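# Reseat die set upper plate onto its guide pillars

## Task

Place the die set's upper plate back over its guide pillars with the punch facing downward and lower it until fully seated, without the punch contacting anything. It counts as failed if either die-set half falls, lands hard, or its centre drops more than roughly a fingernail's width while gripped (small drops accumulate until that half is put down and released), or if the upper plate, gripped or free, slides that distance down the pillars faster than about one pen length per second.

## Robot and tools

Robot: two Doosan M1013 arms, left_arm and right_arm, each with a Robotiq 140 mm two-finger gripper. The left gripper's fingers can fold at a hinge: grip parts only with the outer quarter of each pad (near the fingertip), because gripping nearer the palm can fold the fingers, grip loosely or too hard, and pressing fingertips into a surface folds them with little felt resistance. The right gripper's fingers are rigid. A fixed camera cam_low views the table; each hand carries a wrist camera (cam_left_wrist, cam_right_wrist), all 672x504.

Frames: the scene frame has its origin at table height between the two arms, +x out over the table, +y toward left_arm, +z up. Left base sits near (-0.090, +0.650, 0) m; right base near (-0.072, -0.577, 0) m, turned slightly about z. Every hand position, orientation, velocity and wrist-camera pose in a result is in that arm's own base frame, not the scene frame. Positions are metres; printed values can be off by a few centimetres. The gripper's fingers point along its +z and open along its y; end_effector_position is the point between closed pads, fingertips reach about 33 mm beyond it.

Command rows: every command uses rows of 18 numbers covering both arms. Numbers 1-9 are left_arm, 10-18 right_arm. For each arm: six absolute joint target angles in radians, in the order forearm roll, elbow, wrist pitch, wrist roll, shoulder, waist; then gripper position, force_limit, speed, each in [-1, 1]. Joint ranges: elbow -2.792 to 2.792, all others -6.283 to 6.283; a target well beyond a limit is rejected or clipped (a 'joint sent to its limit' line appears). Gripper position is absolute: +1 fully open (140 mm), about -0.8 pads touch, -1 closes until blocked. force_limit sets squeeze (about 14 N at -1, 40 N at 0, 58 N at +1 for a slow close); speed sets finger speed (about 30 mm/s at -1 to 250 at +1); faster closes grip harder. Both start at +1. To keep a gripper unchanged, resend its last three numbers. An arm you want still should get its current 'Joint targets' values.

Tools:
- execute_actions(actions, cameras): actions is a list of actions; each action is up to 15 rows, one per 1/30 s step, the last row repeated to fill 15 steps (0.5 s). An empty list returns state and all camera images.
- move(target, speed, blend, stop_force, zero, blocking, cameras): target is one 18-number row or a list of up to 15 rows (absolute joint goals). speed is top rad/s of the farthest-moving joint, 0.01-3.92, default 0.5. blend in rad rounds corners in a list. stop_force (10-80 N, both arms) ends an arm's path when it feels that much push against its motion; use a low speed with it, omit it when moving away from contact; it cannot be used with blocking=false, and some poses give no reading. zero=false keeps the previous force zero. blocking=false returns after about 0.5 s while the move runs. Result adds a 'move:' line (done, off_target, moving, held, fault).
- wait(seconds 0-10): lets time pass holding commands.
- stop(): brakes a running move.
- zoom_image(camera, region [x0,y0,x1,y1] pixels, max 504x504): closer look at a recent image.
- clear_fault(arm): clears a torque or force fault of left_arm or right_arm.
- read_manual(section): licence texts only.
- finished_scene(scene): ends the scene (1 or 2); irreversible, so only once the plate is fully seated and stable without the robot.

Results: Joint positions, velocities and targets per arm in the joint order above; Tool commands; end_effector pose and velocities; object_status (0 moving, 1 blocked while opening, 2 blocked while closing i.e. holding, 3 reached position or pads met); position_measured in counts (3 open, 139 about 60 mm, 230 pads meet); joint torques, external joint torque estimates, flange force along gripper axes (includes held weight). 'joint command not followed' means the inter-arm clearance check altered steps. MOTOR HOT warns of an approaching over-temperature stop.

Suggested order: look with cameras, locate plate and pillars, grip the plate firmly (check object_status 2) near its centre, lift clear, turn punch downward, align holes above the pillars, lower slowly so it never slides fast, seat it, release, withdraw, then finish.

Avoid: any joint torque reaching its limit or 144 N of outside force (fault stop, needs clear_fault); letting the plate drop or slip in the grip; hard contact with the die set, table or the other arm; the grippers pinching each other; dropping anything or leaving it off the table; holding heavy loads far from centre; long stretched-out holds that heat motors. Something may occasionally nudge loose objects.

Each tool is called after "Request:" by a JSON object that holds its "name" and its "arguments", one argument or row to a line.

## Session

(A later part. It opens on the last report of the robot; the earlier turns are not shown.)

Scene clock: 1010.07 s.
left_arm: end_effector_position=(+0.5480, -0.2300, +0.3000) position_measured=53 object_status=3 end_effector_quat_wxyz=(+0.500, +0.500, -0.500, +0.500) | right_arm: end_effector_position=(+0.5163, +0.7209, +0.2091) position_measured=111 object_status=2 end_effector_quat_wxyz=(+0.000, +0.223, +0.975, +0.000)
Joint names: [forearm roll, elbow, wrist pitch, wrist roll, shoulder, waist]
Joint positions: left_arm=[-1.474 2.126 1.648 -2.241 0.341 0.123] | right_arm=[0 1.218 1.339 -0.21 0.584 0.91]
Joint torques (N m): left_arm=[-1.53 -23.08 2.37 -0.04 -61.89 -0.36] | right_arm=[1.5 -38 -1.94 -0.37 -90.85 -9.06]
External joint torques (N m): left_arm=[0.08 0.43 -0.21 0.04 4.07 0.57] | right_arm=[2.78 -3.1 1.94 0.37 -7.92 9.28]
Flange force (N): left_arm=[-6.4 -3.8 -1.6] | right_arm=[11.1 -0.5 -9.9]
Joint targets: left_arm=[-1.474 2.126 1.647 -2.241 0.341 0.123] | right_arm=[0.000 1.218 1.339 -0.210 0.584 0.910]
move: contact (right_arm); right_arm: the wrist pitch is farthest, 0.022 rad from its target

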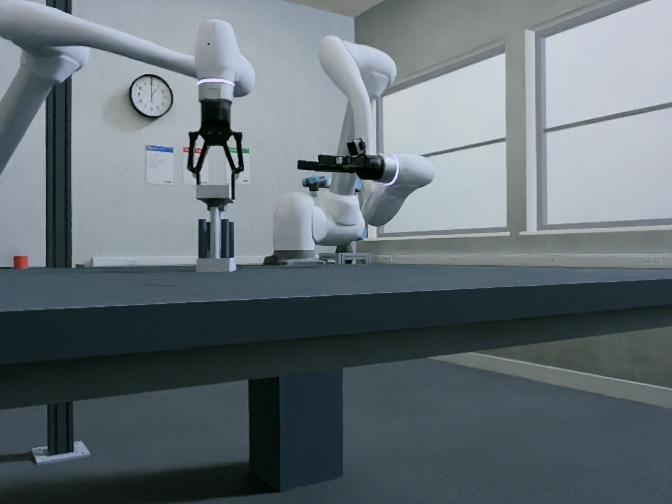

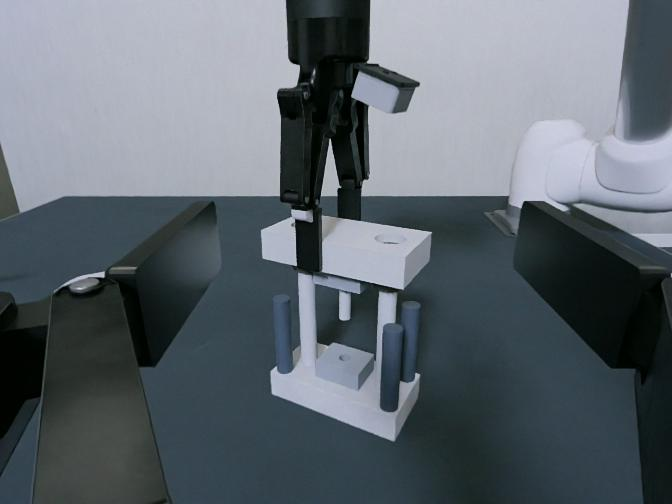

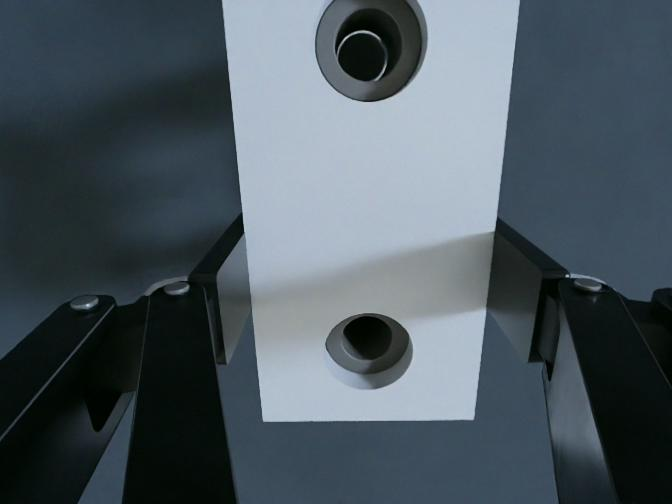

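Request:
{"name": "move", "arguments": {
  "target": [-1.4745,2.1262,1.6475,-2.241,0.3413,0.123,0.6,-1,-0.7,0,1.214,1.3455,-0.2092,0.5821,0.911,-1,0.6,0],
  "speed": 0.05
}}

Request:
{"name": "move", "arguments": {
  "target": [-1.4745,2.1262,1.6475,-2.241,0.3413,0.123,0.6,-1,-0.7,0,1.2353,1.3169,-0.2092,0.5894,0.911,-1,0.6,0],
  "speed": 0.015,
  "stop_force": 15,
  "cameras": ["cam_right_wrist"]
}}

Request:
{"name": "zoom_image", "arguments": {
  "camera": "cam_right_wrist",
  "region": [300, 0, 440, 110]
}}

Scene clock: 1029.93 s.
left_arm: end_effector_position=(+0.5480, -0.2300, +0.3000) position_measured=53 object_status=3 end_effector_quat_wxyz=(+0.500, +0.500, -0.500, +0.500) | right_arm: end_effector_position=(+0.5157, +0.7210, +0.2130) position_measured=111 object_status=2 end_effector_quat_wxyz=(+0.000, +0.223, +0.975, +0.000)
Joint names: [forearm roll, elbow, wrist pitch, wrist roll, shoulder, waist]
Joint positions: left_arm=[-1.474 2.126 1.648 -2.241 0.341 0.123] | right_arm=[0 1.214 1.345 -0.209 0.582 0.911]
Joint torques (N m): left_arm=[-1.53 -23.13 2.36 -0.05 -62.05 -0.44] | right_arm=[4.07 -49.36 0.08 -0.25 -115.73 -1.07]
External joint torques (N m): left_arm=[0.08 0.49 -0.2 0.05 4.28 0.44] | right_arm=[0.21 8.27 -0.07 0.25 17.04 1.76]
Flange force (N): left_arm=[-6.7 -3.9 -1.4] | right_arm=[1.2 6.4 16.7]
Joint targets: left_arm=[-1.474 2.126 1.647 -2.241 0.341 0.123] | right_arm=[0.000 1.214 1.345 -0.209 0.582 0.911]
move: done

Scene clock: 1030.93 s.
left_arm: end_effector_position=(+0.5480, -0.2300, +0.3000) position_measured=53 object_status=3 end_effector_quat_wxyz=(+0.500, +0.500, -0.500, +0.500) | right_arm: end_effector_position=(+0.5157, +0.7211, +0.2091) position_measured=111 object_status=2 end_effector_quat_wxyz=(+0.000, +0.223, +0.975, +0.000)
Joint names: [forearm roll, elbow, wrist pitch, wrist roll, shoulder, waist]
Joint positions: left_arm=[-1.474 2.126 1.648 -2.241 0.341 0.123] | right_arm=[0 1.219 1.339 -0.209 0.584 0.911]
Joint torques (N m): left_arm=[-1.52 -23 2.37 -0.06 -62.15 -0.47] | right_arm=[4.93 -37.86 0.45 -0.22 -97.01 -0.45]
External joint torques (N m): left_arm=[0.06 0.3 -0.2 0.06 3.97 0.58] | right_arm=[-0.68 -3.09 -0.46 0.22 -1.08 0.43]
Flange force (N): left_arm=[-6.2 -3.9 -1.7] | right_arm=[-0.3 6.2 -3.4]
Joint targets: left_arm=[-1.474 2.126 1.647 -2.241 0.341 0.123] | right_arm=[0.000 1.219 1.339 -0.209 0.584 0.911]
move: contact (right_arm); right_arm: the wrist pitch is farthest, 0.022 rad from its target
Images, in order (width x height): cam_right_wrist 672x504.

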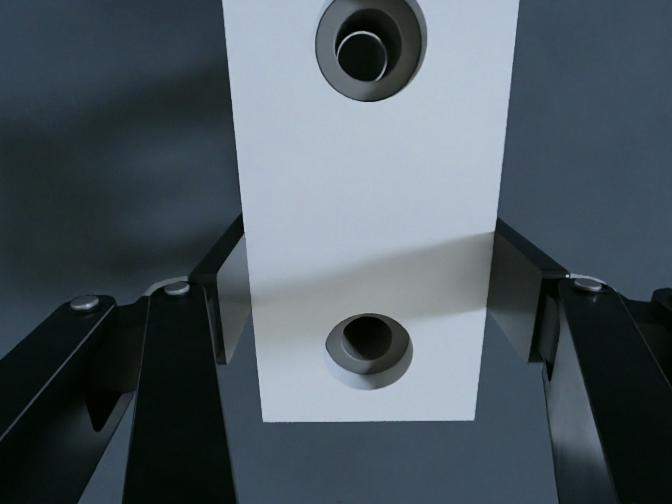

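Scaled by 3.600 from the camera's 672x504 image, which has a finer 960x720 frame.

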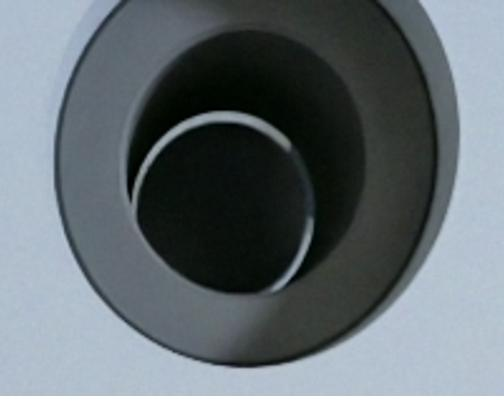

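Request:
{"name": "move", "arguments": {
  "target": [-1.4745,2.1262,1.6475,-2.241,0.3413,0.123,0.6,-1,-0.7,0,1.2353,1.3169,-0.2092,0.5894,0.911,-1,0.6,0],
  "speed": 0.015,
  "stop_force": 20,
  "cameras": ["all"]
}}

Request:
{"name": "zoom_image", "arguments": {
  "camera": "cam_left_wrist",
  "region": [255, 200, 445, 350]
}}

Request:
{"name": "zoom_image", "arguments": {
  "camera": "cam_low",
  "region": [196, 170, 246, 220]
}}

Scene clock: 1049.90 s.
left_arm: end_effector_position=(+0.5480, -0.2300, +0.3000) position_measured=53 object_status=3 end_effector_quat_wxyz=(+0.500, +0.500, -0.500, +0.500) | right_arm: end_effector_position=(+0.5156, +0.7212, +0.2078) position_measured=111 object_status=2 end_effector_quat_wxyz=(+0.000, +0.223, +0.975, +0.000)
Joint names: [forearm roll, elbow, wrist pitch, wrist roll, shoulder, waist]
Joint positions: left_arm=[-1.474 2.126 1.648 -2.241 0.341 0.123] | right_arm=[0 1.22 1.337 -0.209 0.584 0.911]
Joint torques (N m): left_arm=[-1.52 -23.03 2.34 -0.04 -62.04 -0.42] | right_arm=[-1.1 -28.63 -1.63 -0.32 -76.52 -16.31]
External joint torques (N m): left_arm=[0.06 0.4 -0.18 0.04 4.48 0.31] | right_arm=[5.33 -12.19 1.63 0.32 -21.44 16.07]
Flange force (N): left_arm=[-7.0 -4.4 -1.3] | right_arm=[18.3 2.9 -25.6]
Joint targets: left_arm=[-1.474 2.126 1.647 -2.241 0.341 0.123] | right_arm=[0.000 1.220 1.337 -0.209 0.584 0.911]
move: contact (right_arm); right_arm: the wrist pitch is farthest, 0.020 rad from its target

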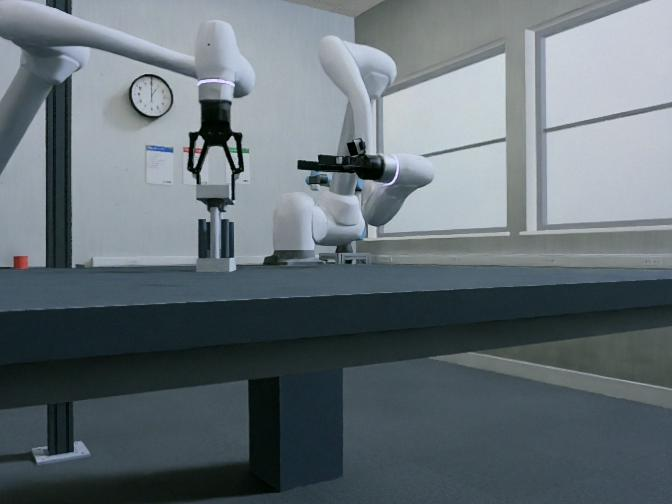

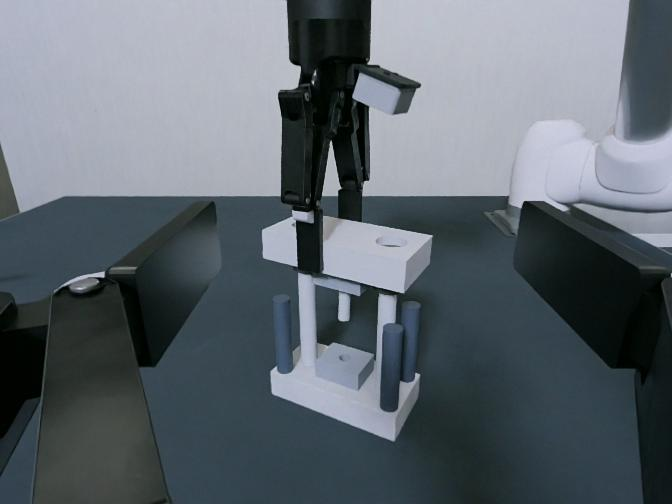

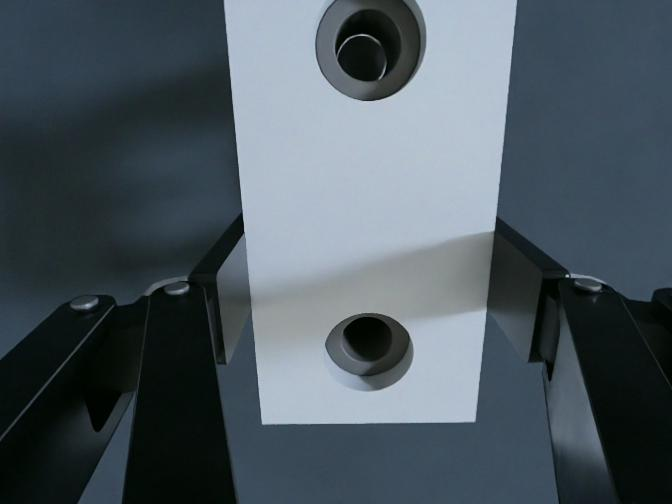

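Scaled by 2.653 from the camera's 672x504 image, which has a finer 960x720 frame.

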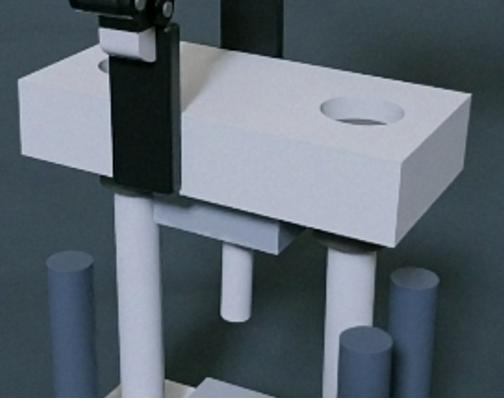

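Scaled by 10.080 from the camera's 672x504 image, which has a finer 960x720 frame.

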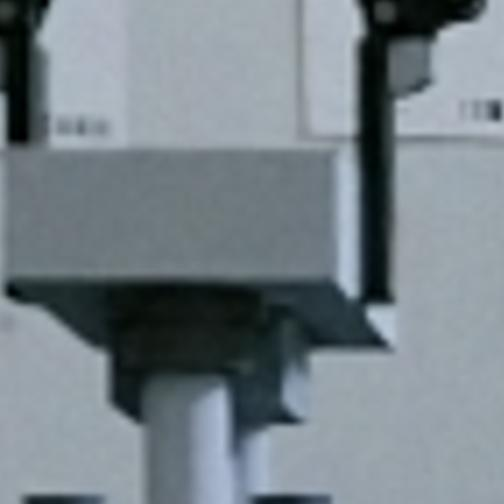

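Request:
{"name": "move", "arguments": {
  "target": [-1.4745,2.1262,1.6475,-2.241,0.3413,0.123,0.6,-1,-0.7,0,1.2143,1.3453,-0.2086,0.582,0.9116,-1,0.6,0],
  "speed": 0.05,
  "cameras": ["cam_right_wrist"]
}}

Request:
{"name": "move", "arguments": {
  "target": [-1.4745,2.1262,1.6475,-2.241,0.3413,0.123,0.6,-1,-0.7,0,1.2355,1.3168,-0.2086,0.5893,0.9116,-1,0.6,0],
  "speed": 0.015,
  "stop_force": 10,
  "cameras": ["all"]
}}

Request:
{"name": "zoom_image", "arguments": {
  "camera": "cam_right_wrist",
  "region": [300, 0, 440, 110]
}}

Request:
{"name": "zoom_image", "arguments": {
  "camera": "cam_left_wrist",
  "region": [255, 200, 445, 350]
}}

Scene clock: 1094.80 s.
left_arm: end_effector_position=(+0.5480, -0.2300, +0.3000) position_measured=53 object_status=3 end_effector_quat_wxyz=(+0.500, +0.500, -0.500, +0.500) | right_arm: end_effector_position=(+0.5152, +0.7212, +0.2129) position_measured=111 object_status=2 end_effector_quat_wxyz=(+0.000, +0.223, +0.975, +0.000)
Joint names: [forearm roll, elbow, wrist pitch, wrist roll, shoulder, waist]
Joint positions: left_arm=[-1.474 2.126 1.648 -2.241 0.341 0.123] | right_arm=[0 1.214 1.345 -0.209 0.582 0.912]
Joint torques (N m): left_arm=[-1.54 -23.11 2.39 -0.07 -62.03 -0.53] | right_arm=[4.07 -49.51 0 -0.28 -115.24 -0.95]
External joint torques (N m): left_arm=[0.08 0.46 -0.22 0.07 4.28 0.49] | right_arm=[0.22 8.25 0.01 0.28 16.28 1.21]
Flange force (N): left_arm=[-6.8 -4.0 -1.5] | right_arm=[0.8 5.1 16.2]
Joint targets: left_arm=[-1.474 2.126 1.647 -2.241 0.341 0.123] | right_arm=[0.000 1.214 1.345 -0.209 0.582 0.912]
move: done
Images, in order (width x height): cam_right_wrist 672x504.

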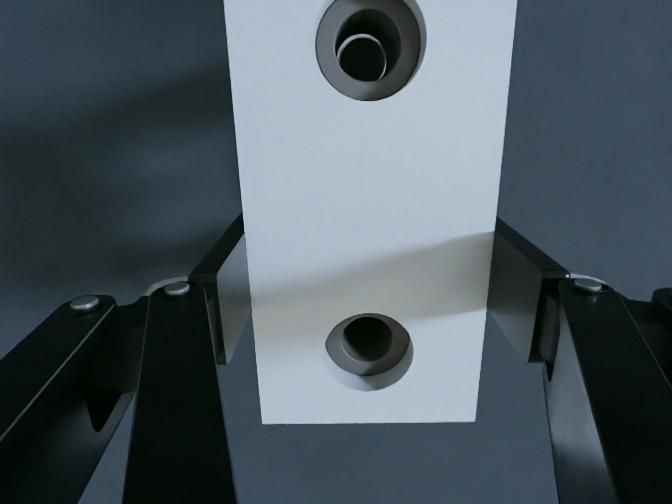

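Scene clock: 1095.87 s.
left_arm: end_effector_position=(+0.5480, -0.2300, +0.3000) position_measured=53 object_status=3 end_effector_quat_wxyz=(+0.500, +0.500, -0.500, +0.500) | right_arm: end_effector_position=(+0.5152, +0.7213, +0.2084) position_measured=111 object_status=2 end_effector_quat_wxyz=(+0.000, +0.223, +0.975, +0.000)
Joint names: [forearm roll, elbow, wrist pitch, wrist roll, shoulder, waist]
Joint positions: left_arm=[-1.474 2.126 1.648 -2.241 0.341 0.123] | right_arm=[0 1.22 1.338 -0.209 0.584 0.912]
Joint torques (N m): left_arm=[-1.5 -23.07 2.37 -0.08 -62.05 -0.3] | right_arm=[4.91 -41.71 -0.96 -0.4 -100.08 -0.13]
External joint torques (N m): left_arm=[0.06 0.42 -0.21 0.08 4.24 0.32] | right_arm=[-0.65 0.65 0.96 0.4 1.47 0.16]
Flange force (N): left_arm=[-6.7 -4.0 -1.2] | right_arm=[0.3 1.8 -0.2]
Joint targets: left_arm=[-1.474 2.126 1.647 -2.241 0.341 0.123] | right_arm=[0.000 1.220 1.338 -0.209 0.584 0.912]
move: contact (right_arm); right_arm: the wrist pitch is farthest, 0.021 rad from its target

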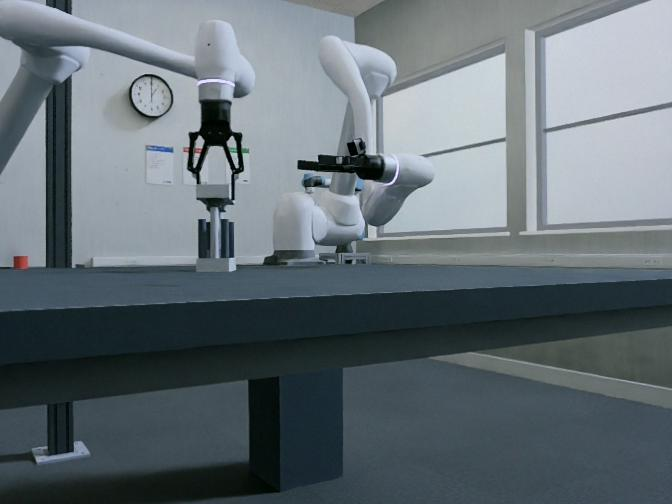

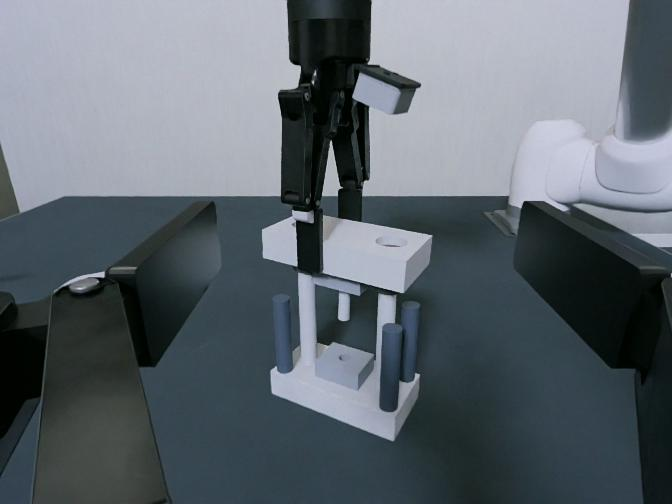

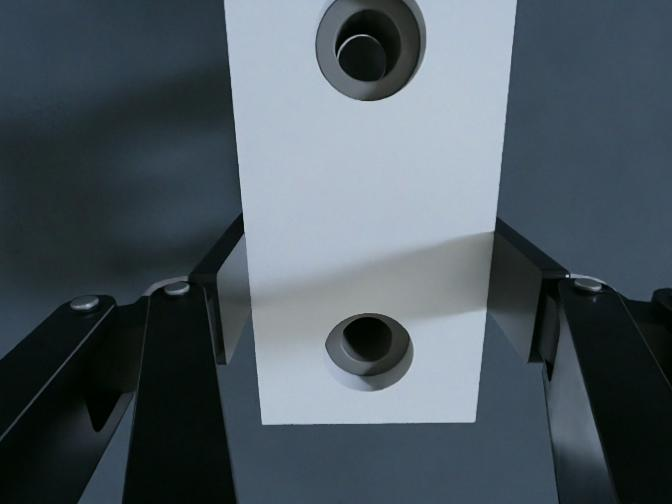

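Scaled by 3.600 from the camera's 672x504 image, which has a finer 960x720 frame.

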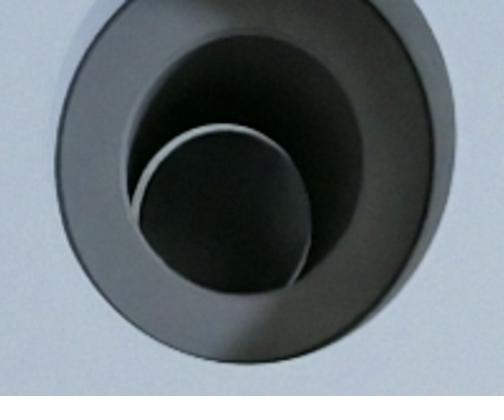

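Scaled by 2.653 from the camera's 672x504 image, which has a finer 960x720 frame.

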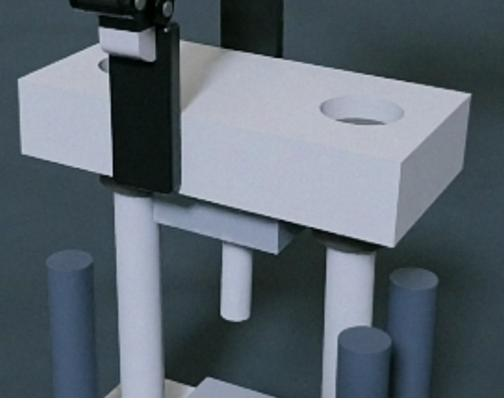

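Request:
{"name": "move", "arguments": {
  "target": [-1.4745,2.1262,1.6475,-2.241,0.3413,0.123,0.6,-1,-0.7,0.0141,1.2106,1.3498,-0.2177,0.5841,0.906,-1,0.6,0],
  "speed": 0.05
}}

Request:
{"name": "move", "arguments": {
  "target": [-1.4745,2.1262,1.6475,-2.241,0.3413,0.123,0.6,-1,-0.7,0.0141,1.2318,1.3213,-0.2177,0.5914,0.906,-1,0.6,0],
  "speed": 0.015,
  "stop_force": 10,
  "cameras": ["all"]
}}

Request:
{"name": "zoom_image", "arguments": {
  "camera": "cam_right_wrist",
  "region": [300, 0, 440, 110]
}}

Request:
{"name": "zoom_image", "arguments": {
  "camera": "cam_left_wrist",
  "region": [255, 200, 445, 350]
}}

Request:
{"name": "zoom_image", "arguments": {
  "camera": "cam_low",
  "region": [196, 170, 246, 220]
}}

Scene clock: 1141.70 s.
left_arm: end_effector_position=(+0.5480, -0.2300, +0.3000) position_measured=53 object_status=3 end_effector_quat_wxyz=(+0.500, +0.500, -0.500, +0.500) | right_arm: end_effector_position=(+0.5158, +0.7214, +0.2131) position_measured=111 object_status=2 end_effector_quat_wxyz=(-0.007, +0.223, +0.975, +0.002)
Joint names: [forearm roll, elbow, wrist pitch, wrist roll, shoulder, waist]
Joint positions: left_arm=[-1.474 2.126 1.648 -2.241 0.341 0.123] | right_arm=[0.014 1.211 1.35 -0.218 0.584 0.906]
Joint torques (N m): left_arm=[-1.53 -23.08 2.37 -0.05 -61.88 -0.2] | right_arm=[4.18 -49.39 0.05 -0.24 -115.47 -0.51]
External joint torques (N m): left_arm=[0.07 0.49 -0.22 0.05 4.59 0.01] | right_arm=[0.12 8.33 -0.03 0.24 16.91 0.6]
Flange force (N): left_arm=[-7.2 -4.4 -0.7] | right_arm=[-0.3 5.7 16.6]
Joint targets: left_arm=[-1.474 2.126 1.647 -2.241 0.341 0.123] | right_arm=[0.014 1.211 1.350 -0.218 0.584 0.906]
move: done

Scene clock: 1142.70 s.
left_arm: end_effector_position=(+0.5480, -0.2300, +0.3000) position_measured=53 object_status=3 end_effector_quat_wxyz=(+0.500, +0.500, -0.500, +0.500) | right_arm: end_effector_position=(+0.5159, +0.7214, +0.2089) position_measured=111 object_status=2 end_effector_quat_wxyz=(-0.007, +0.223, +0.975, +0.002)
Joint names: [forearm roll, elbow, wrist pitch, wrist roll, shoulder, waist]
Joint positions: left_arm=[-1.474 2.126 1.648 -2.241 0.341 0.123] | right_arm=[0.014 1.216 1.343 -0.218 0.586 0.906]
Joint torques (N m): left_arm=[-1.5 -23.1 2.36 -0.03 -62.17 -0.5] | right_arm=[5.21 -44.02 -2.17 -0.55 -101 0.73]
External joint torques (N m): left_arm=[0.06 0.5 -0.2 0.03 4.68 0.47] | right_arm=[-0.92 2.93 2.18 0.55 2.4 -0.82]
Flange force (N): left_arm=[-7.3 -4.4 -1.5] | right_arm=[-0.1 -1.7 1.0]
Joint targets: left_arm=[-1.474 2.126 1.647 -2.241 0.341 0.123] | right_arm=[0.014 1.216 1.343 -0.218 0.586 0.906]
move: contact (right_arm); right_arm: the wrist pitch is farthest, 0.022 rad from its target

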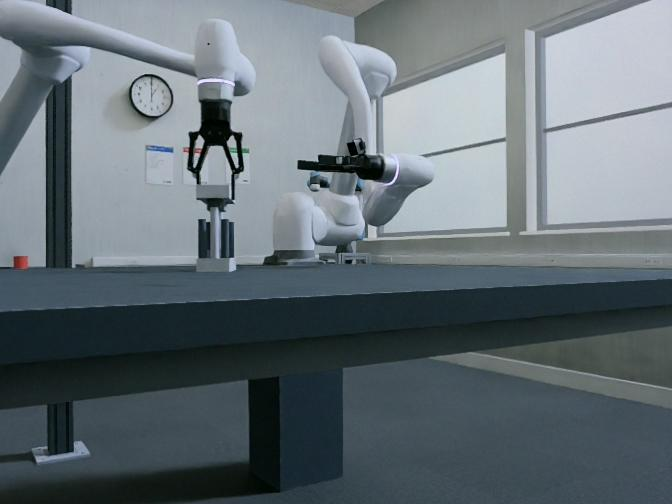

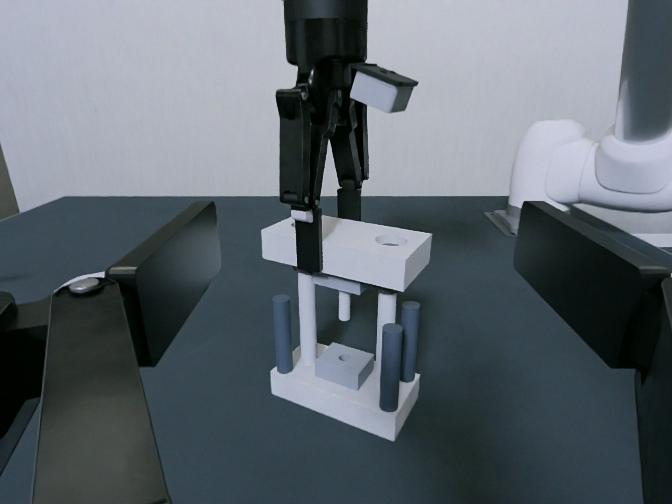

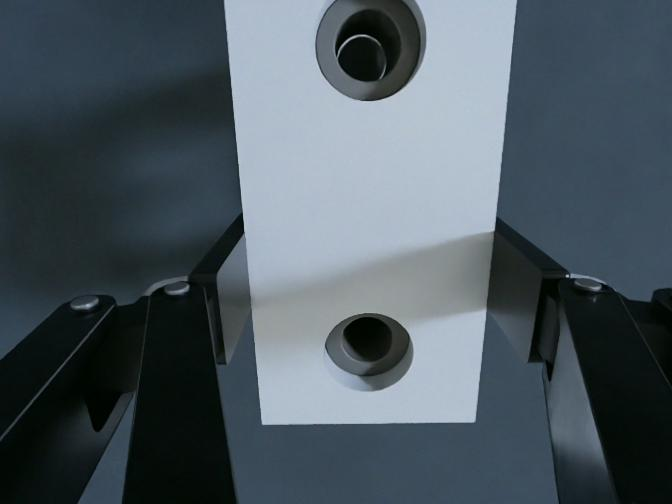

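Scaled by 3.600 from the camera's 672x504 image, which has a finer 960x720 frame.

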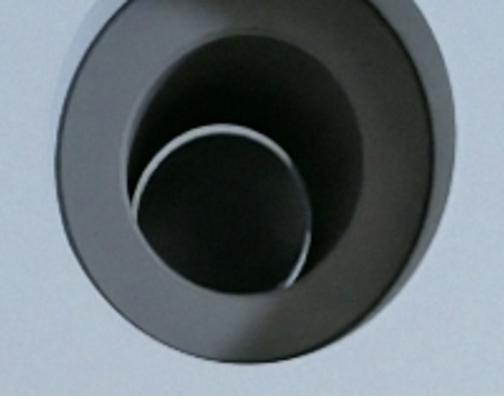

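Scaled by 2.653 from the camera's 672x504 image, which has a finer 960x720 frame.

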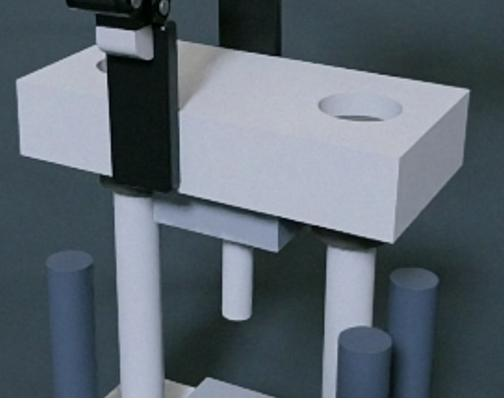

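Scaled by 10.080 from the camera's 672x504 image, which has a finer 960x720 frame.

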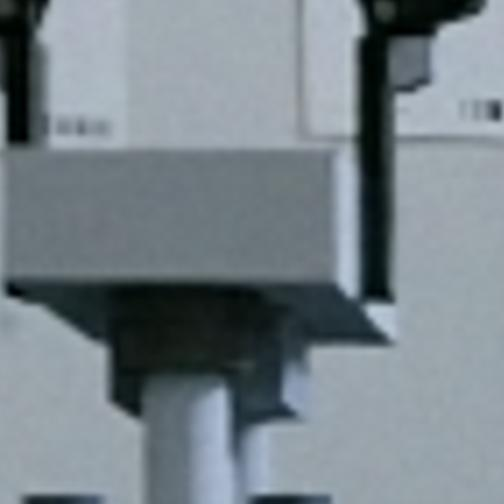

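Request:
{"name": "move", "arguments": {
  "target": [-1.4745,2.1262,1.6475,-2.241,0.3413,0.123,0.6,-1,-0.7,0.0141,1.2074,1.351,-0.2354,0.5861,0.9063,-1,0.6,0],
  "speed": 0.05
}}

Request:
{"name": "move", "arguments": {
  "target": [-1.4745,2.1262,1.6475,-2.241,0.3413,0.123,0.6,-1,-0.7,0.0141,1.2286,1.3225,-0.2354,0.5934,0.9063,-1,0.6,0],
  "speed": 0.015,
  "stop_force": 10,
  "cameras": ["all"]
}}

Request:
{"name": "zoom_image", "arguments": {
  "camera": "cam_right_wrist",
  "region": [300, 0, 440, 110]
}}

Request:
{"name": "zoom_image", "arguments": {
  "camera": "cam_left_wrist",
  "region": [285, 255, 345, 300]
}}

Request:
{"name": "zoom_image", "arguments": {
  "camera": "cam_low",
  "region": [200, 190, 240, 220]
}}

Scene clock: 1222.00 s.
left_arm: end_effector_position=(+0.5480, -0.2300, +0.3000) position_measured=53 object_status=3 end_effector_quat_wxyz=(+0.500, +0.500, -0.500, +0.500) | right_arm: end_effector_position=(+0.5163, +0.7225, +0.2131) position_measured=111 object_status=2 end_effector_quat_wxyz=(-0.007, +0.214, +0.977, +0.002)
Joint names: [forearm roll, elbow, wrist pitch, wrist roll, shoulder, waist]
Joint positions: left_arm=[-1.474 2.126 1.648 -2.241 0.341 0.123] | right_arm=[0.014 1.207 1.351 -0.235 0.586 0.906]
Joint torques (N m): left_arm=[-1.52 -23.02 2.36 -0.06 -62 -0.35] | right_arm=[4.21 -49.51 0.11 -0.32 -116 -0.89]
External joint torques (N m): left_arm=[0.08 0.39 -0.2 0.06 4.27 0.41] | right_arm=[0.09 8.45 -0.1 0.32 17.44 0.87]
Flange force (N): left_arm=[-6.7 -4.1 -1.4] | right_arm=[-0.1 6.3 17.1]
Joint targets: left_arm=[-1.474 2.126 1.647 -2.241 0.341 0.123] | right_arm=[0.014 1.207 1.351 -0.235 0.586 0.906]
move: done

Scene clock: 1222.87 s.
left_arm: end_effector_position=(+0.5480, -0.2300, +0.3000) position_measured=53 object_status=3 end_effector_quat_wxyz=(+0.500, +0.500, -0.500, +0.500) | right_arm: end_effector_position=(+0.5164, +0.7226, +0.2102) position_measured=111 object_status=2 end_effector_quat_wxyz=(-0.007, +0.214, +0.977, +0.002)
Joint names: [forearm roll, elbow, wrist pitch, wrist roll, shoulder, waist]
Joint positions: left_arm=[-1.474 2.126 1.648 -2.241 0.341 0.123] | right_arm=[0.014 1.211 1.346 -0.235 0.587 0.906]
Joint torques (N m): left_arm=[-1.5 -23.08 2.37 -0.08 -62.24 -0.48] | right_arm=[4.69 -41.34 -0.01 -0.39 -102.48 -0.61]
External joint torques (N m): left_arm=[0.04 0.43 -0.21 0.08 4.51 0.44] | right_arm=[-0.4 0.31 0.03 0.39 3.64 0.61]
Flange force (N): left_arm=[-7.1 -4.3 -1.4] | right_arm=[0.1 5.5 1.7]
Joint targets: left_arm=[-1.474 2.126 1.647 -2.241 0.341 0.123] | right_arm=[0.014 1.211 1.346 -0.235 0.587 0.906]
move: contact (right_arm); right_arm: the wrist pitch is farthest, 0.024 rad from its target

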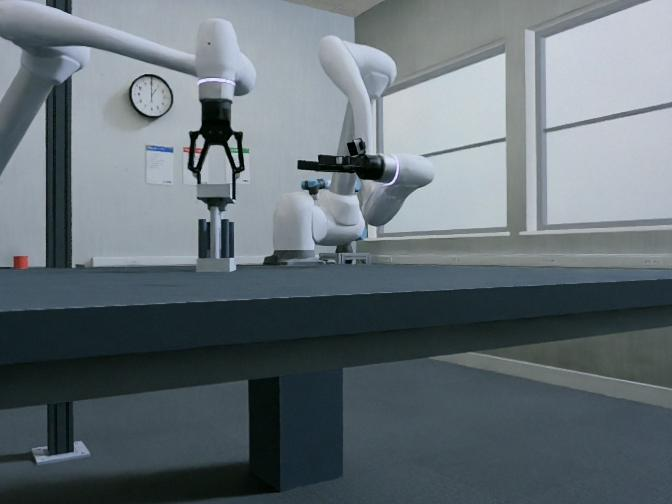

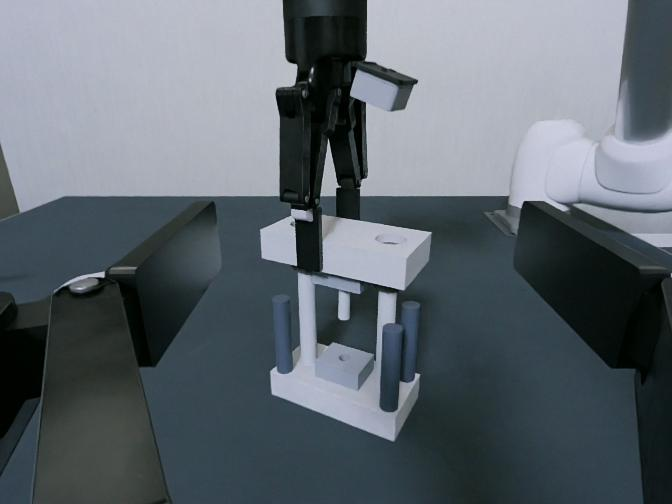

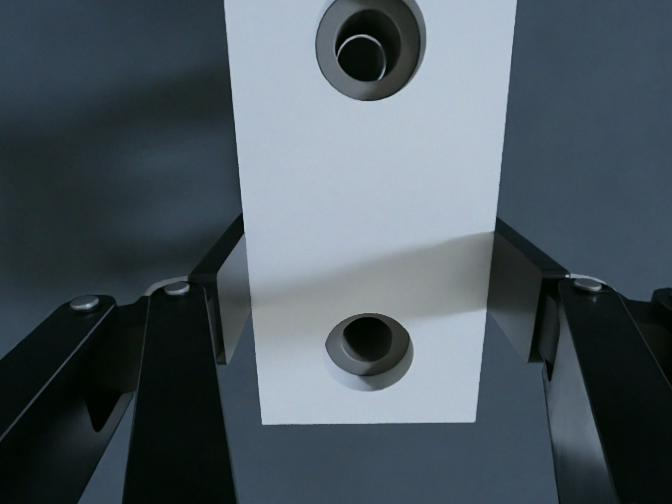

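Scaled by 3.600 from the camera's 672x504 image, which has a finer 960x720 frame.

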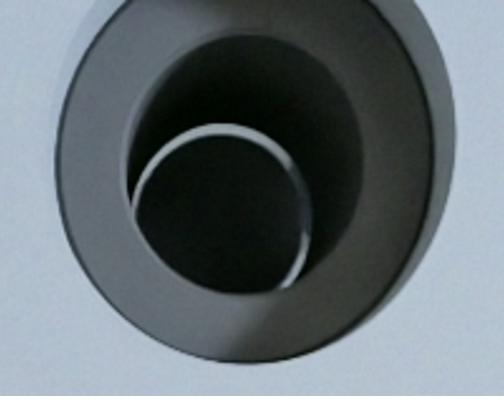

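Scaled by 8.400 from the camera's 672x504 image, which has a finer 960x720 frame.

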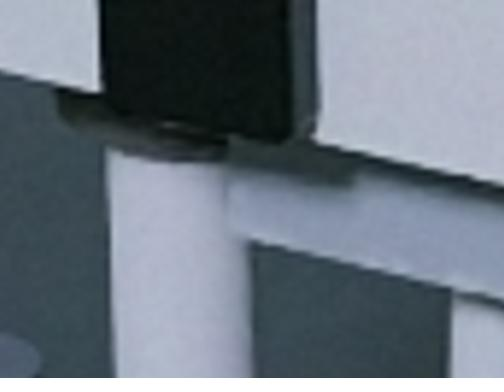

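Scaled by 12.600 from the camera's 672x504 image, which has a finer 960x720 frame.

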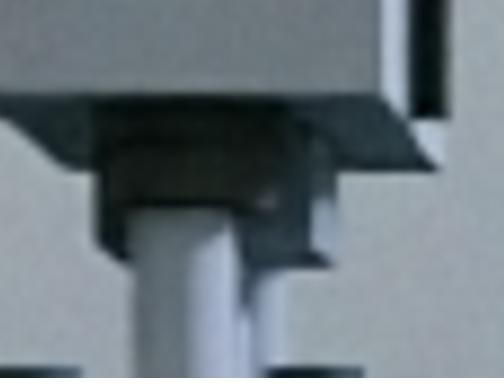

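Request:
{"name": "move", "arguments": {
  "target": [-1.4745,2.1262,1.6475,-2.241,0.3413,0.123,0.6,-1,-0.7,0.0141,1.2076,1.3509,-0.2345,0.586,0.9072,-1,0.6,0],
  "speed": 0.05
}}

Request:
{"name": "move", "arguments": {
  "target": [-1.4745,2.1262,1.6475,-2.241,0.3413,0.123,0.6,-1,-0.7,0.0141,1.2288,1.3224,-0.2345,0.5933,0.9072,-1,0.6,0],
  "speed": 0.015,
  "stop_force": 10,
  "cameras": ["all"]
}}

Request:
{"name": "zoom_image", "arguments": {
  "camera": "cam_right_wrist",
  "region": [300, 0, 440, 110]
}}

Request:
{"name": "zoom_image", "arguments": {
  "camera": "cam_left_wrist",
  "region": [285, 255, 345, 300]
}}

Request:
{"name": "zoom_image", "arguments": {
  "camera": "cam_left_wrist",
  "region": [360, 265, 420, 310]
}}

Request:
{"name": "zoom_image", "arguments": {
  "camera": "cam_low",
  "region": [200, 190, 240, 220]
}}

Scene clock: 1268.33 s.
left_arm: end_effector_position=(+0.5480, -0.2300, +0.3000) position_measured=53 object_status=3 end_effector_quat_wxyz=(+0.500, +0.500, -0.500, +0.500) | right_arm: end_effector_position=(+0.5156, +0.7229, +0.2130) position_measured=111 object_status=2 end_effector_quat_wxyz=(-0.007, +0.214, +0.977, +0.002)
Joint names: [forearm roll, elbow, wrist pitch, wrist roll, shoulder, waist]
Joint positions: left_arm=[-1.474 2.126 1.648 -2.241 0.341 0.123] | right_arm=[0.014 1.208 1.351 -0.235 0.586 0.907]
Joint torques (N m): left_arm=[-1.52 -23.15 2.37 -0.07 -61.94 -0.26] | right_arm=[4.21 -49.54 0.08 -0.26 -116.06 -0.27]
External joint torques (N m): left_arm=[0.08 0.55 -0.22 0.07 4.51 0.25] | right_arm=[0.09 8.41 -0.07 0.26 17.25 0.15]
Flange force (N): left_arm=[-7.2 -4.1 -1.1] | right_arm=[-0.9 5.9 16.9]
Joint targets: left_arm=[-1.474 2.126 1.647 -2.241 0.341 0.123] | right_arm=[0.014 1.208 1.351 -0.234 0.586 0.907]
move: done

Scene clock: 1269.27 s.
left_arm: end_effector_position=(+0.5480, -0.2300, +0.3000) position_measured=53 object_status=3 end_effector_quat_wxyz=(+0.500, +0.500, -0.500, +0.500) | right_arm: end_effector_position=(+0.5157, +0.7230, +0.2099) position_measured=111 object_status=2 end_effector_quat_wxyz=(-0.007, +0.214, +0.977, +0.002)
Joint names: [forearm roll, elbow, wrist pitch, wrist roll, shoulder, waist]
Joint positions: left_arm=[-1.474 2.126 1.648 -2.241 0.341 0.123] | right_arm=[0.014 1.211 1.346 -0.234 0.587 0.907]
Joint torques (N m): left_arm=[-1.53 -23.11 2.36 -0.07 -62.18 -0.35] | right_arm=[4.6 -37.35 -0.21 -0.36 -93.81 -1.93]
External joint torques (N m): left_arm=[0.07 0.44 -0.19 0.07 4.25 0.26] | right_arm=[-0.31 -3.73 0.22 0.36 -4.87 1.54]
Flange force (N): left_arm=[-6.7 -4.0 -1.1] | right_arm=[1.7 2.7 -6.7]
Joint targets: left_arm=[-1.474 2.126 1.647 -2.241 0.341 0.123] | right_arm=[0.014 1.211 1.346 -0.234 0.587 0.907]
move: contact (right_arm); right_arm: the wrist pitch is farthest, 0.023 rad from its target

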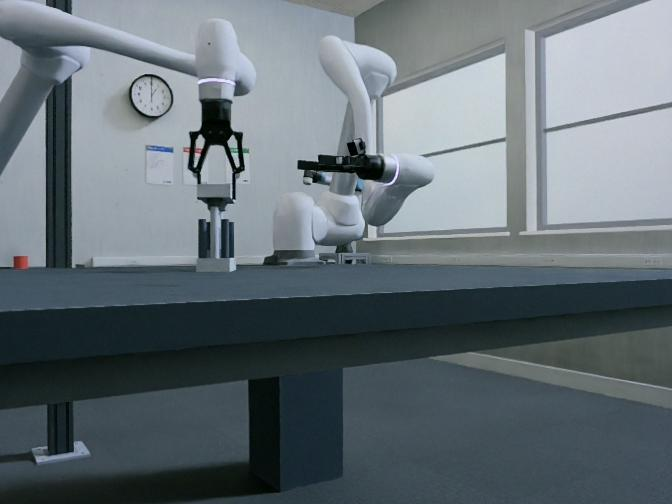

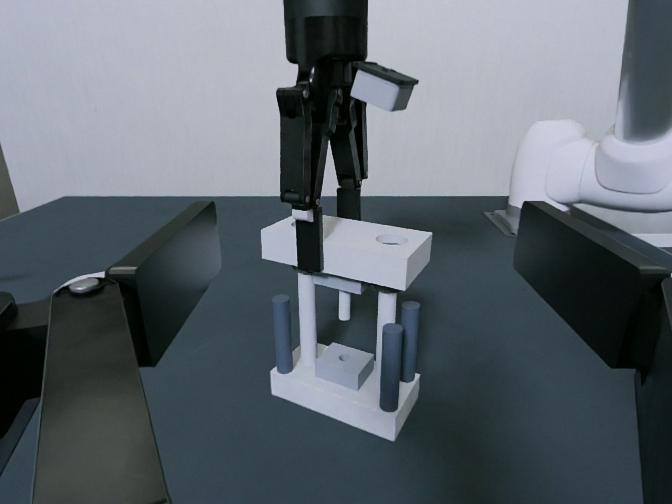

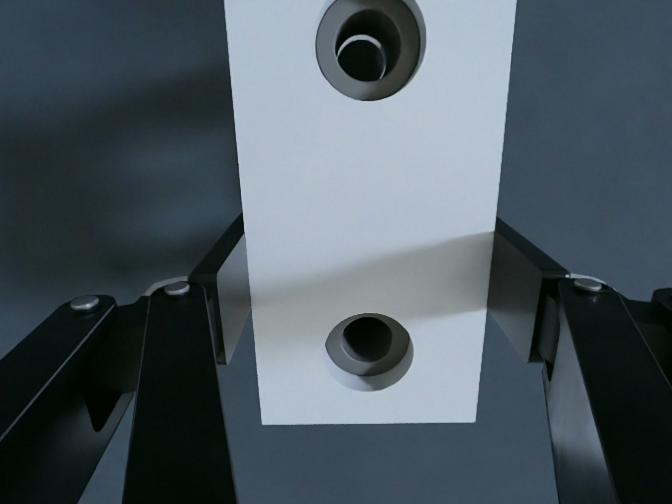

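Scaled by 3.600 from the camera's 672x504 image, which has a finer 960x720 frame.

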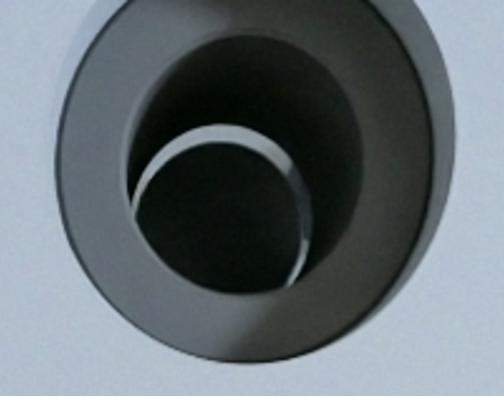

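Scaled by 8.400 from the camera's 672x504 image, which has a finer 960x720 frame.

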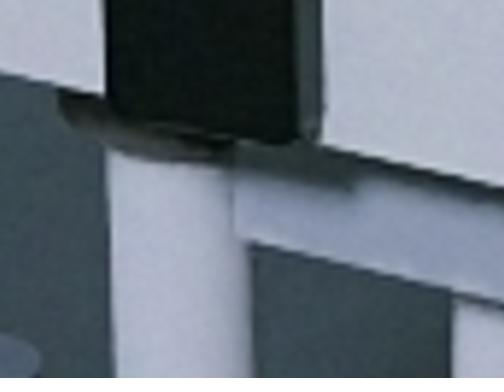

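Scaled by 8.400 from the camera's 672x504 image, which has a finer 960x720 frame.

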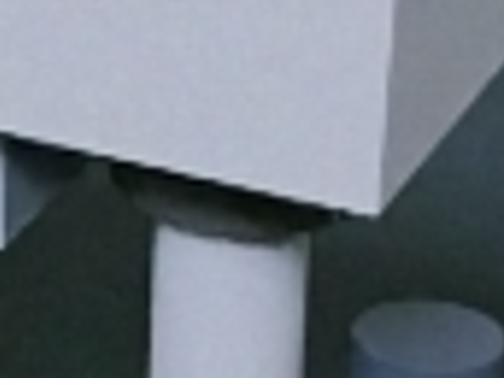

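Scaled by 12.600 from the camera's 672x504 image, which has a finer 960x720 frame.

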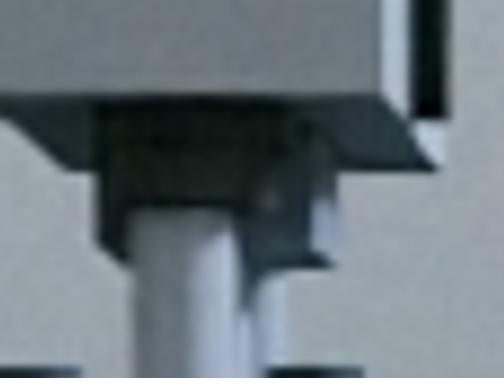

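Request:
{"name": "move", "arguments": {
  "target": [-1.4745,2.1262,1.6475,-2.241,0.3413,0.123,0.6,-1,-0.7,0.0141,1.2110,1.3495,-0.2180,0.5837,0.9057,-1,0.6,0],
  "speed": 0.05
}}

Request:
{"name": "move", "arguments": {
  "target": [-1.4745,2.1262,1.6475,-2.241,0.3413,0.123,0.6,-1,-0.7,0.0141,1.2322,1.3210,-0.2180,0.5910,0.9057,-1,0.6,0],
  "speed": 0.015,
  "stop_force": 10,
  "cameras": ["cam_right_wrist"]
}}

Request:
{"name": "zoom_image", "arguments": {
  "camera": "cam_right_wrist",
  "region": [300, 0, 440, 110]
}}

Scene clock: 1328.17 s.
left_arm: end_effector_position=(+0.5480, -0.2300, +0.3000) position_measured=53 object_status=3 end_effector_quat_wxyz=(+0.500, +0.500, -0.500, +0.500) | right_arm: end_effector_position=(+0.5160, +0.7212, +0.2132) position_measured=111 object_status=2 end_effector_quat_wxyz=(-0.007, +0.223, +0.975, +0.002)
Joint names: [forearm roll, elbow, wrist pitch, wrist roll, shoulder, waist]
Joint positions: left_arm=[-1.474 2.126 1.648 -2.241 0.341 0.123] | right_arm=[0.014 1.211 1.349 -0.218 0.584 0.906]
Joint torques (N m): left_arm=[-1.5 -23.06 2.35 -0.06 -61.92 -0.51] | right_arm=[4.17 -49.73 0.02 -0.25 -115.31 -0.79]
External joint torques (N m): left_arm=[0.06 0.44 -0.19 0.06 4.26 0.63] | right_arm=[0.14 8.72 -0.01 0.25 16.97 1.09]
Flange force (N): left_arm=[-6.7 -4.0 -1.8] | right_arm=[0.4 4.9 17.1]
Joint targets: left_arm=[-1.474 2.126 1.647 -2.241 0.341 0.123] | right_arm=[0.014 1.211 1.349 -0.218 0.584 0.906]
move: done

Scene clock: 1329.20 s.
left_arm: end_effector_position=(+0.5480, -0.2300, +0.3000) position_measured=53 object_status=3 end_effector_quat_wxyz=(+0.500, +0.500, -0.500, +0.500) | right_arm: end_effector_position=(+0.5160, +0.7213, +0.2089) position_measured=111 object_status=2 end_effector_quat_wxyz=(-0.007, +0.223, +0.975, +0.002)
Joint names: [forearm roll, elbow, wrist pitch, wrist roll, shoulder, waist]
Joint positions: left_arm=[-1.474 2.126 1.648 -2.241 0.341 0.123] | right_arm=[0.014 1.216 1.342 -0.218 0.585 0.906]
Joint torques (N m): left_arm=[-1.51 -23.05 2.38 -0.06 -62.02 -0.56] | right_arm=[2.94 -40.35 0.76 -0.2 -101.06 -4.7]
External joint torques (N m): left_arm=[0.06 0.43 -0.22 0.06 4.5 0.4] | right_arm=[1.36 -0.61 -0.74 0.2 2.47 5.11]
Flange force (N): left_arm=[-7.1 -4.3 -1.4] | right_arm=[5.0 6.2 1.5]
Joint targets: left_arm=[-1.474 2.126 1.647 -2.241 0.341 0.123] | right_arm=[0.014 1.216 1.342 -0.218 0.585 0.906]
move: contact (right_arm); right_arm: the wrist pitch is farthest, 0.021 rad from its target
Images, in order (width x height): cam_right_wrist 672x504.

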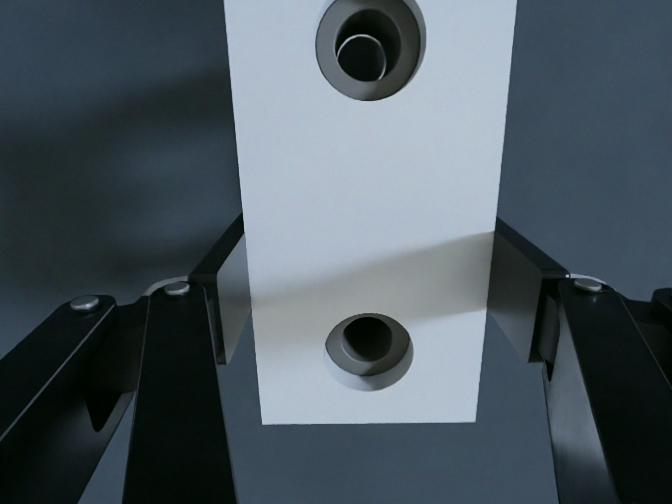

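Scaled by 3.600 from the camera's 672x504 image, which has a finer 960x720 frame.

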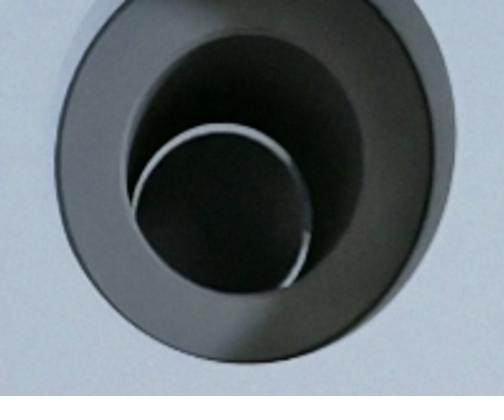

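Request:
{"name": "move", "arguments": {
  "target": [-1.4745,2.1262,1.6475,-2.241,0.3413,0.123,0.6,-1,-0.7,0.0141,1.2112,1.3495,-0.2176,0.5836,0.9061,-1,0.6,0],
  "speed": 0.05
}}

Request:
{"name": "move", "arguments": {
  "target": [-1.4745,2.1262,1.6475,-2.241,0.3413,0.123,0.6,-1,-0.7,0.0141,1.2324,1.3210,-0.2176,0.5909,0.9061,-1,0.6,0],
  "speed": 0.015,
  "stop_force": 10,
  "cameras": ["cam_right_wrist"]
}}

Request:
{"name": "zoom_image", "arguments": {
  "camera": "cam_right_wrist",
  "region": [300, 0, 440, 110]
}}

Scene clock: 1343.57 s.
left_arm: end_effector_position=(+0.5480, -0.2300, +0.3000) position_measured=53 object_status=3 end_effector_quat_wxyz=(+0.500, +0.500, -0.500, +0.500) | right_arm: end_effector_position=(+0.5156, +0.7213, +0.2132) position_measured=111 object_status=2 end_effector_quat_wxyz=(-0.007, +0.223, +0.975, +0.002)
Joint names: [forearm roll, elbow, wrist pitch, wrist roll, shoulder, waist]
Joint positions: left_arm=[-1.474 2.126 1.648 -2.241 0.341 0.123] | right_arm=[0.014 1.211 1.349 -0.218 0.584 0.906]
Joint torques (N m): left_arm=[-1.49 -23.1 2.36 -0.07 -62.07 -0.39] | right_arm=[4.26 -49.51 0.1 -0.35 -116.02 -1.45]
External joint torques (N m): left_arm=[0.04 0.5 -0.21 0.07 4.64 0.29] | right_arm=[0.07 8.3 -0.09 0.35 17.12 2.09]
Flange force (N): left_arm=[-7.3 -4.4 -1.2] | right_arm=[1.4 6.5 16.8]
Joint targets: left_arm=[-1.474 2.126 1.647 -2.241 0.341 0.123] | right_arm=[0.014 1.211 1.349 -0.218 0.584 0.906]
move: done

Scene clock: 1344.60 s.
left_arm: end_effector_position=(+0.5480, -0.2300, +0.3000) position_measured=53 object_status=3 end_effector_quat_wxyz=(+0.500, +0.500, -0.500, +0.500) | right_arm: end_effector_position=(+0.5157, +0.7214, +0.2088) position_measured=111 object_status=2 end_effector_quat_wxyz=(-0.007, +0.223, +0.975, +0.002)
Joint names: [forearm roll, elbow, wrist pitch, wrist roll, shoulder, waist]
Joint positions: left_arm=[-1.474 2.126 1.648 -2.241 0.341 0.123] | right_arm=[0.014 1.216 1.342 -0.218 0.585 0.906]
Joint torques (N m): left_arm=[-1.5 -22.98 2.35 -0.07 -62 -0.59] | right_arm=[4.95 -38.89 1.27 -0.14 -100.45 0.22]
External joint torques (N m): left_arm=[0.05 0.37 -0.19 0.07 4.49 0.53] | right_arm=[-0.65 -2.2 -1.25 0.14 1.59 -0.14]
Flange force (N): left_arm=[-7.0 -4.4 -1.7] | right_arm=[-1.3 7.3 0.0]
Joint targets: left_arm=[-1.474 2.126 1.647 -2.241 0.341 0.123] | right_arm=[0.014 1.216 1.342 -0.218 0.585 0.906]
move: contact (right_arm); right_arm: the wrist pitch is farthest, 0.021 rad from its target
Images, in order (width x height): cam_right_wrist 672x504.

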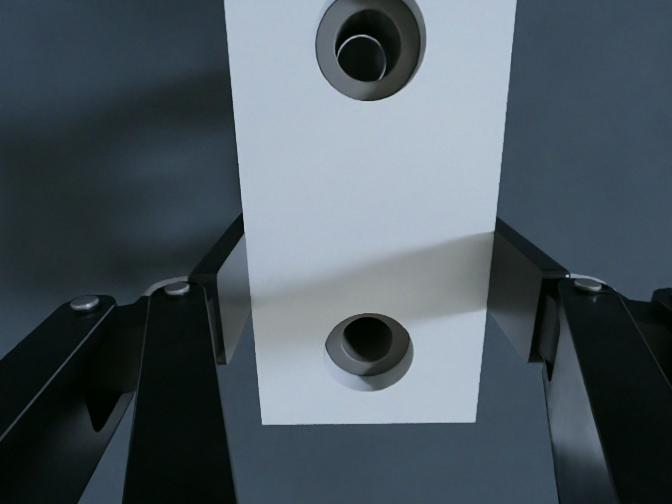

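Scaled by 3.600 from the camera's 672x504 image, which has a finer 960x720 frame.

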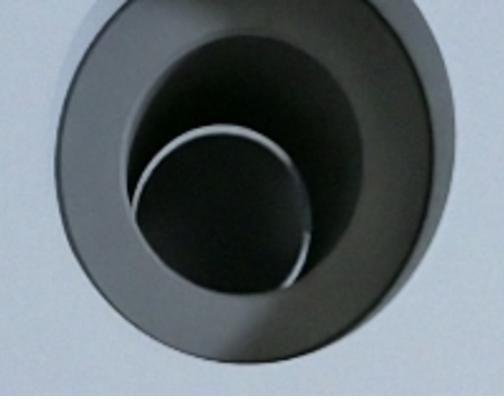

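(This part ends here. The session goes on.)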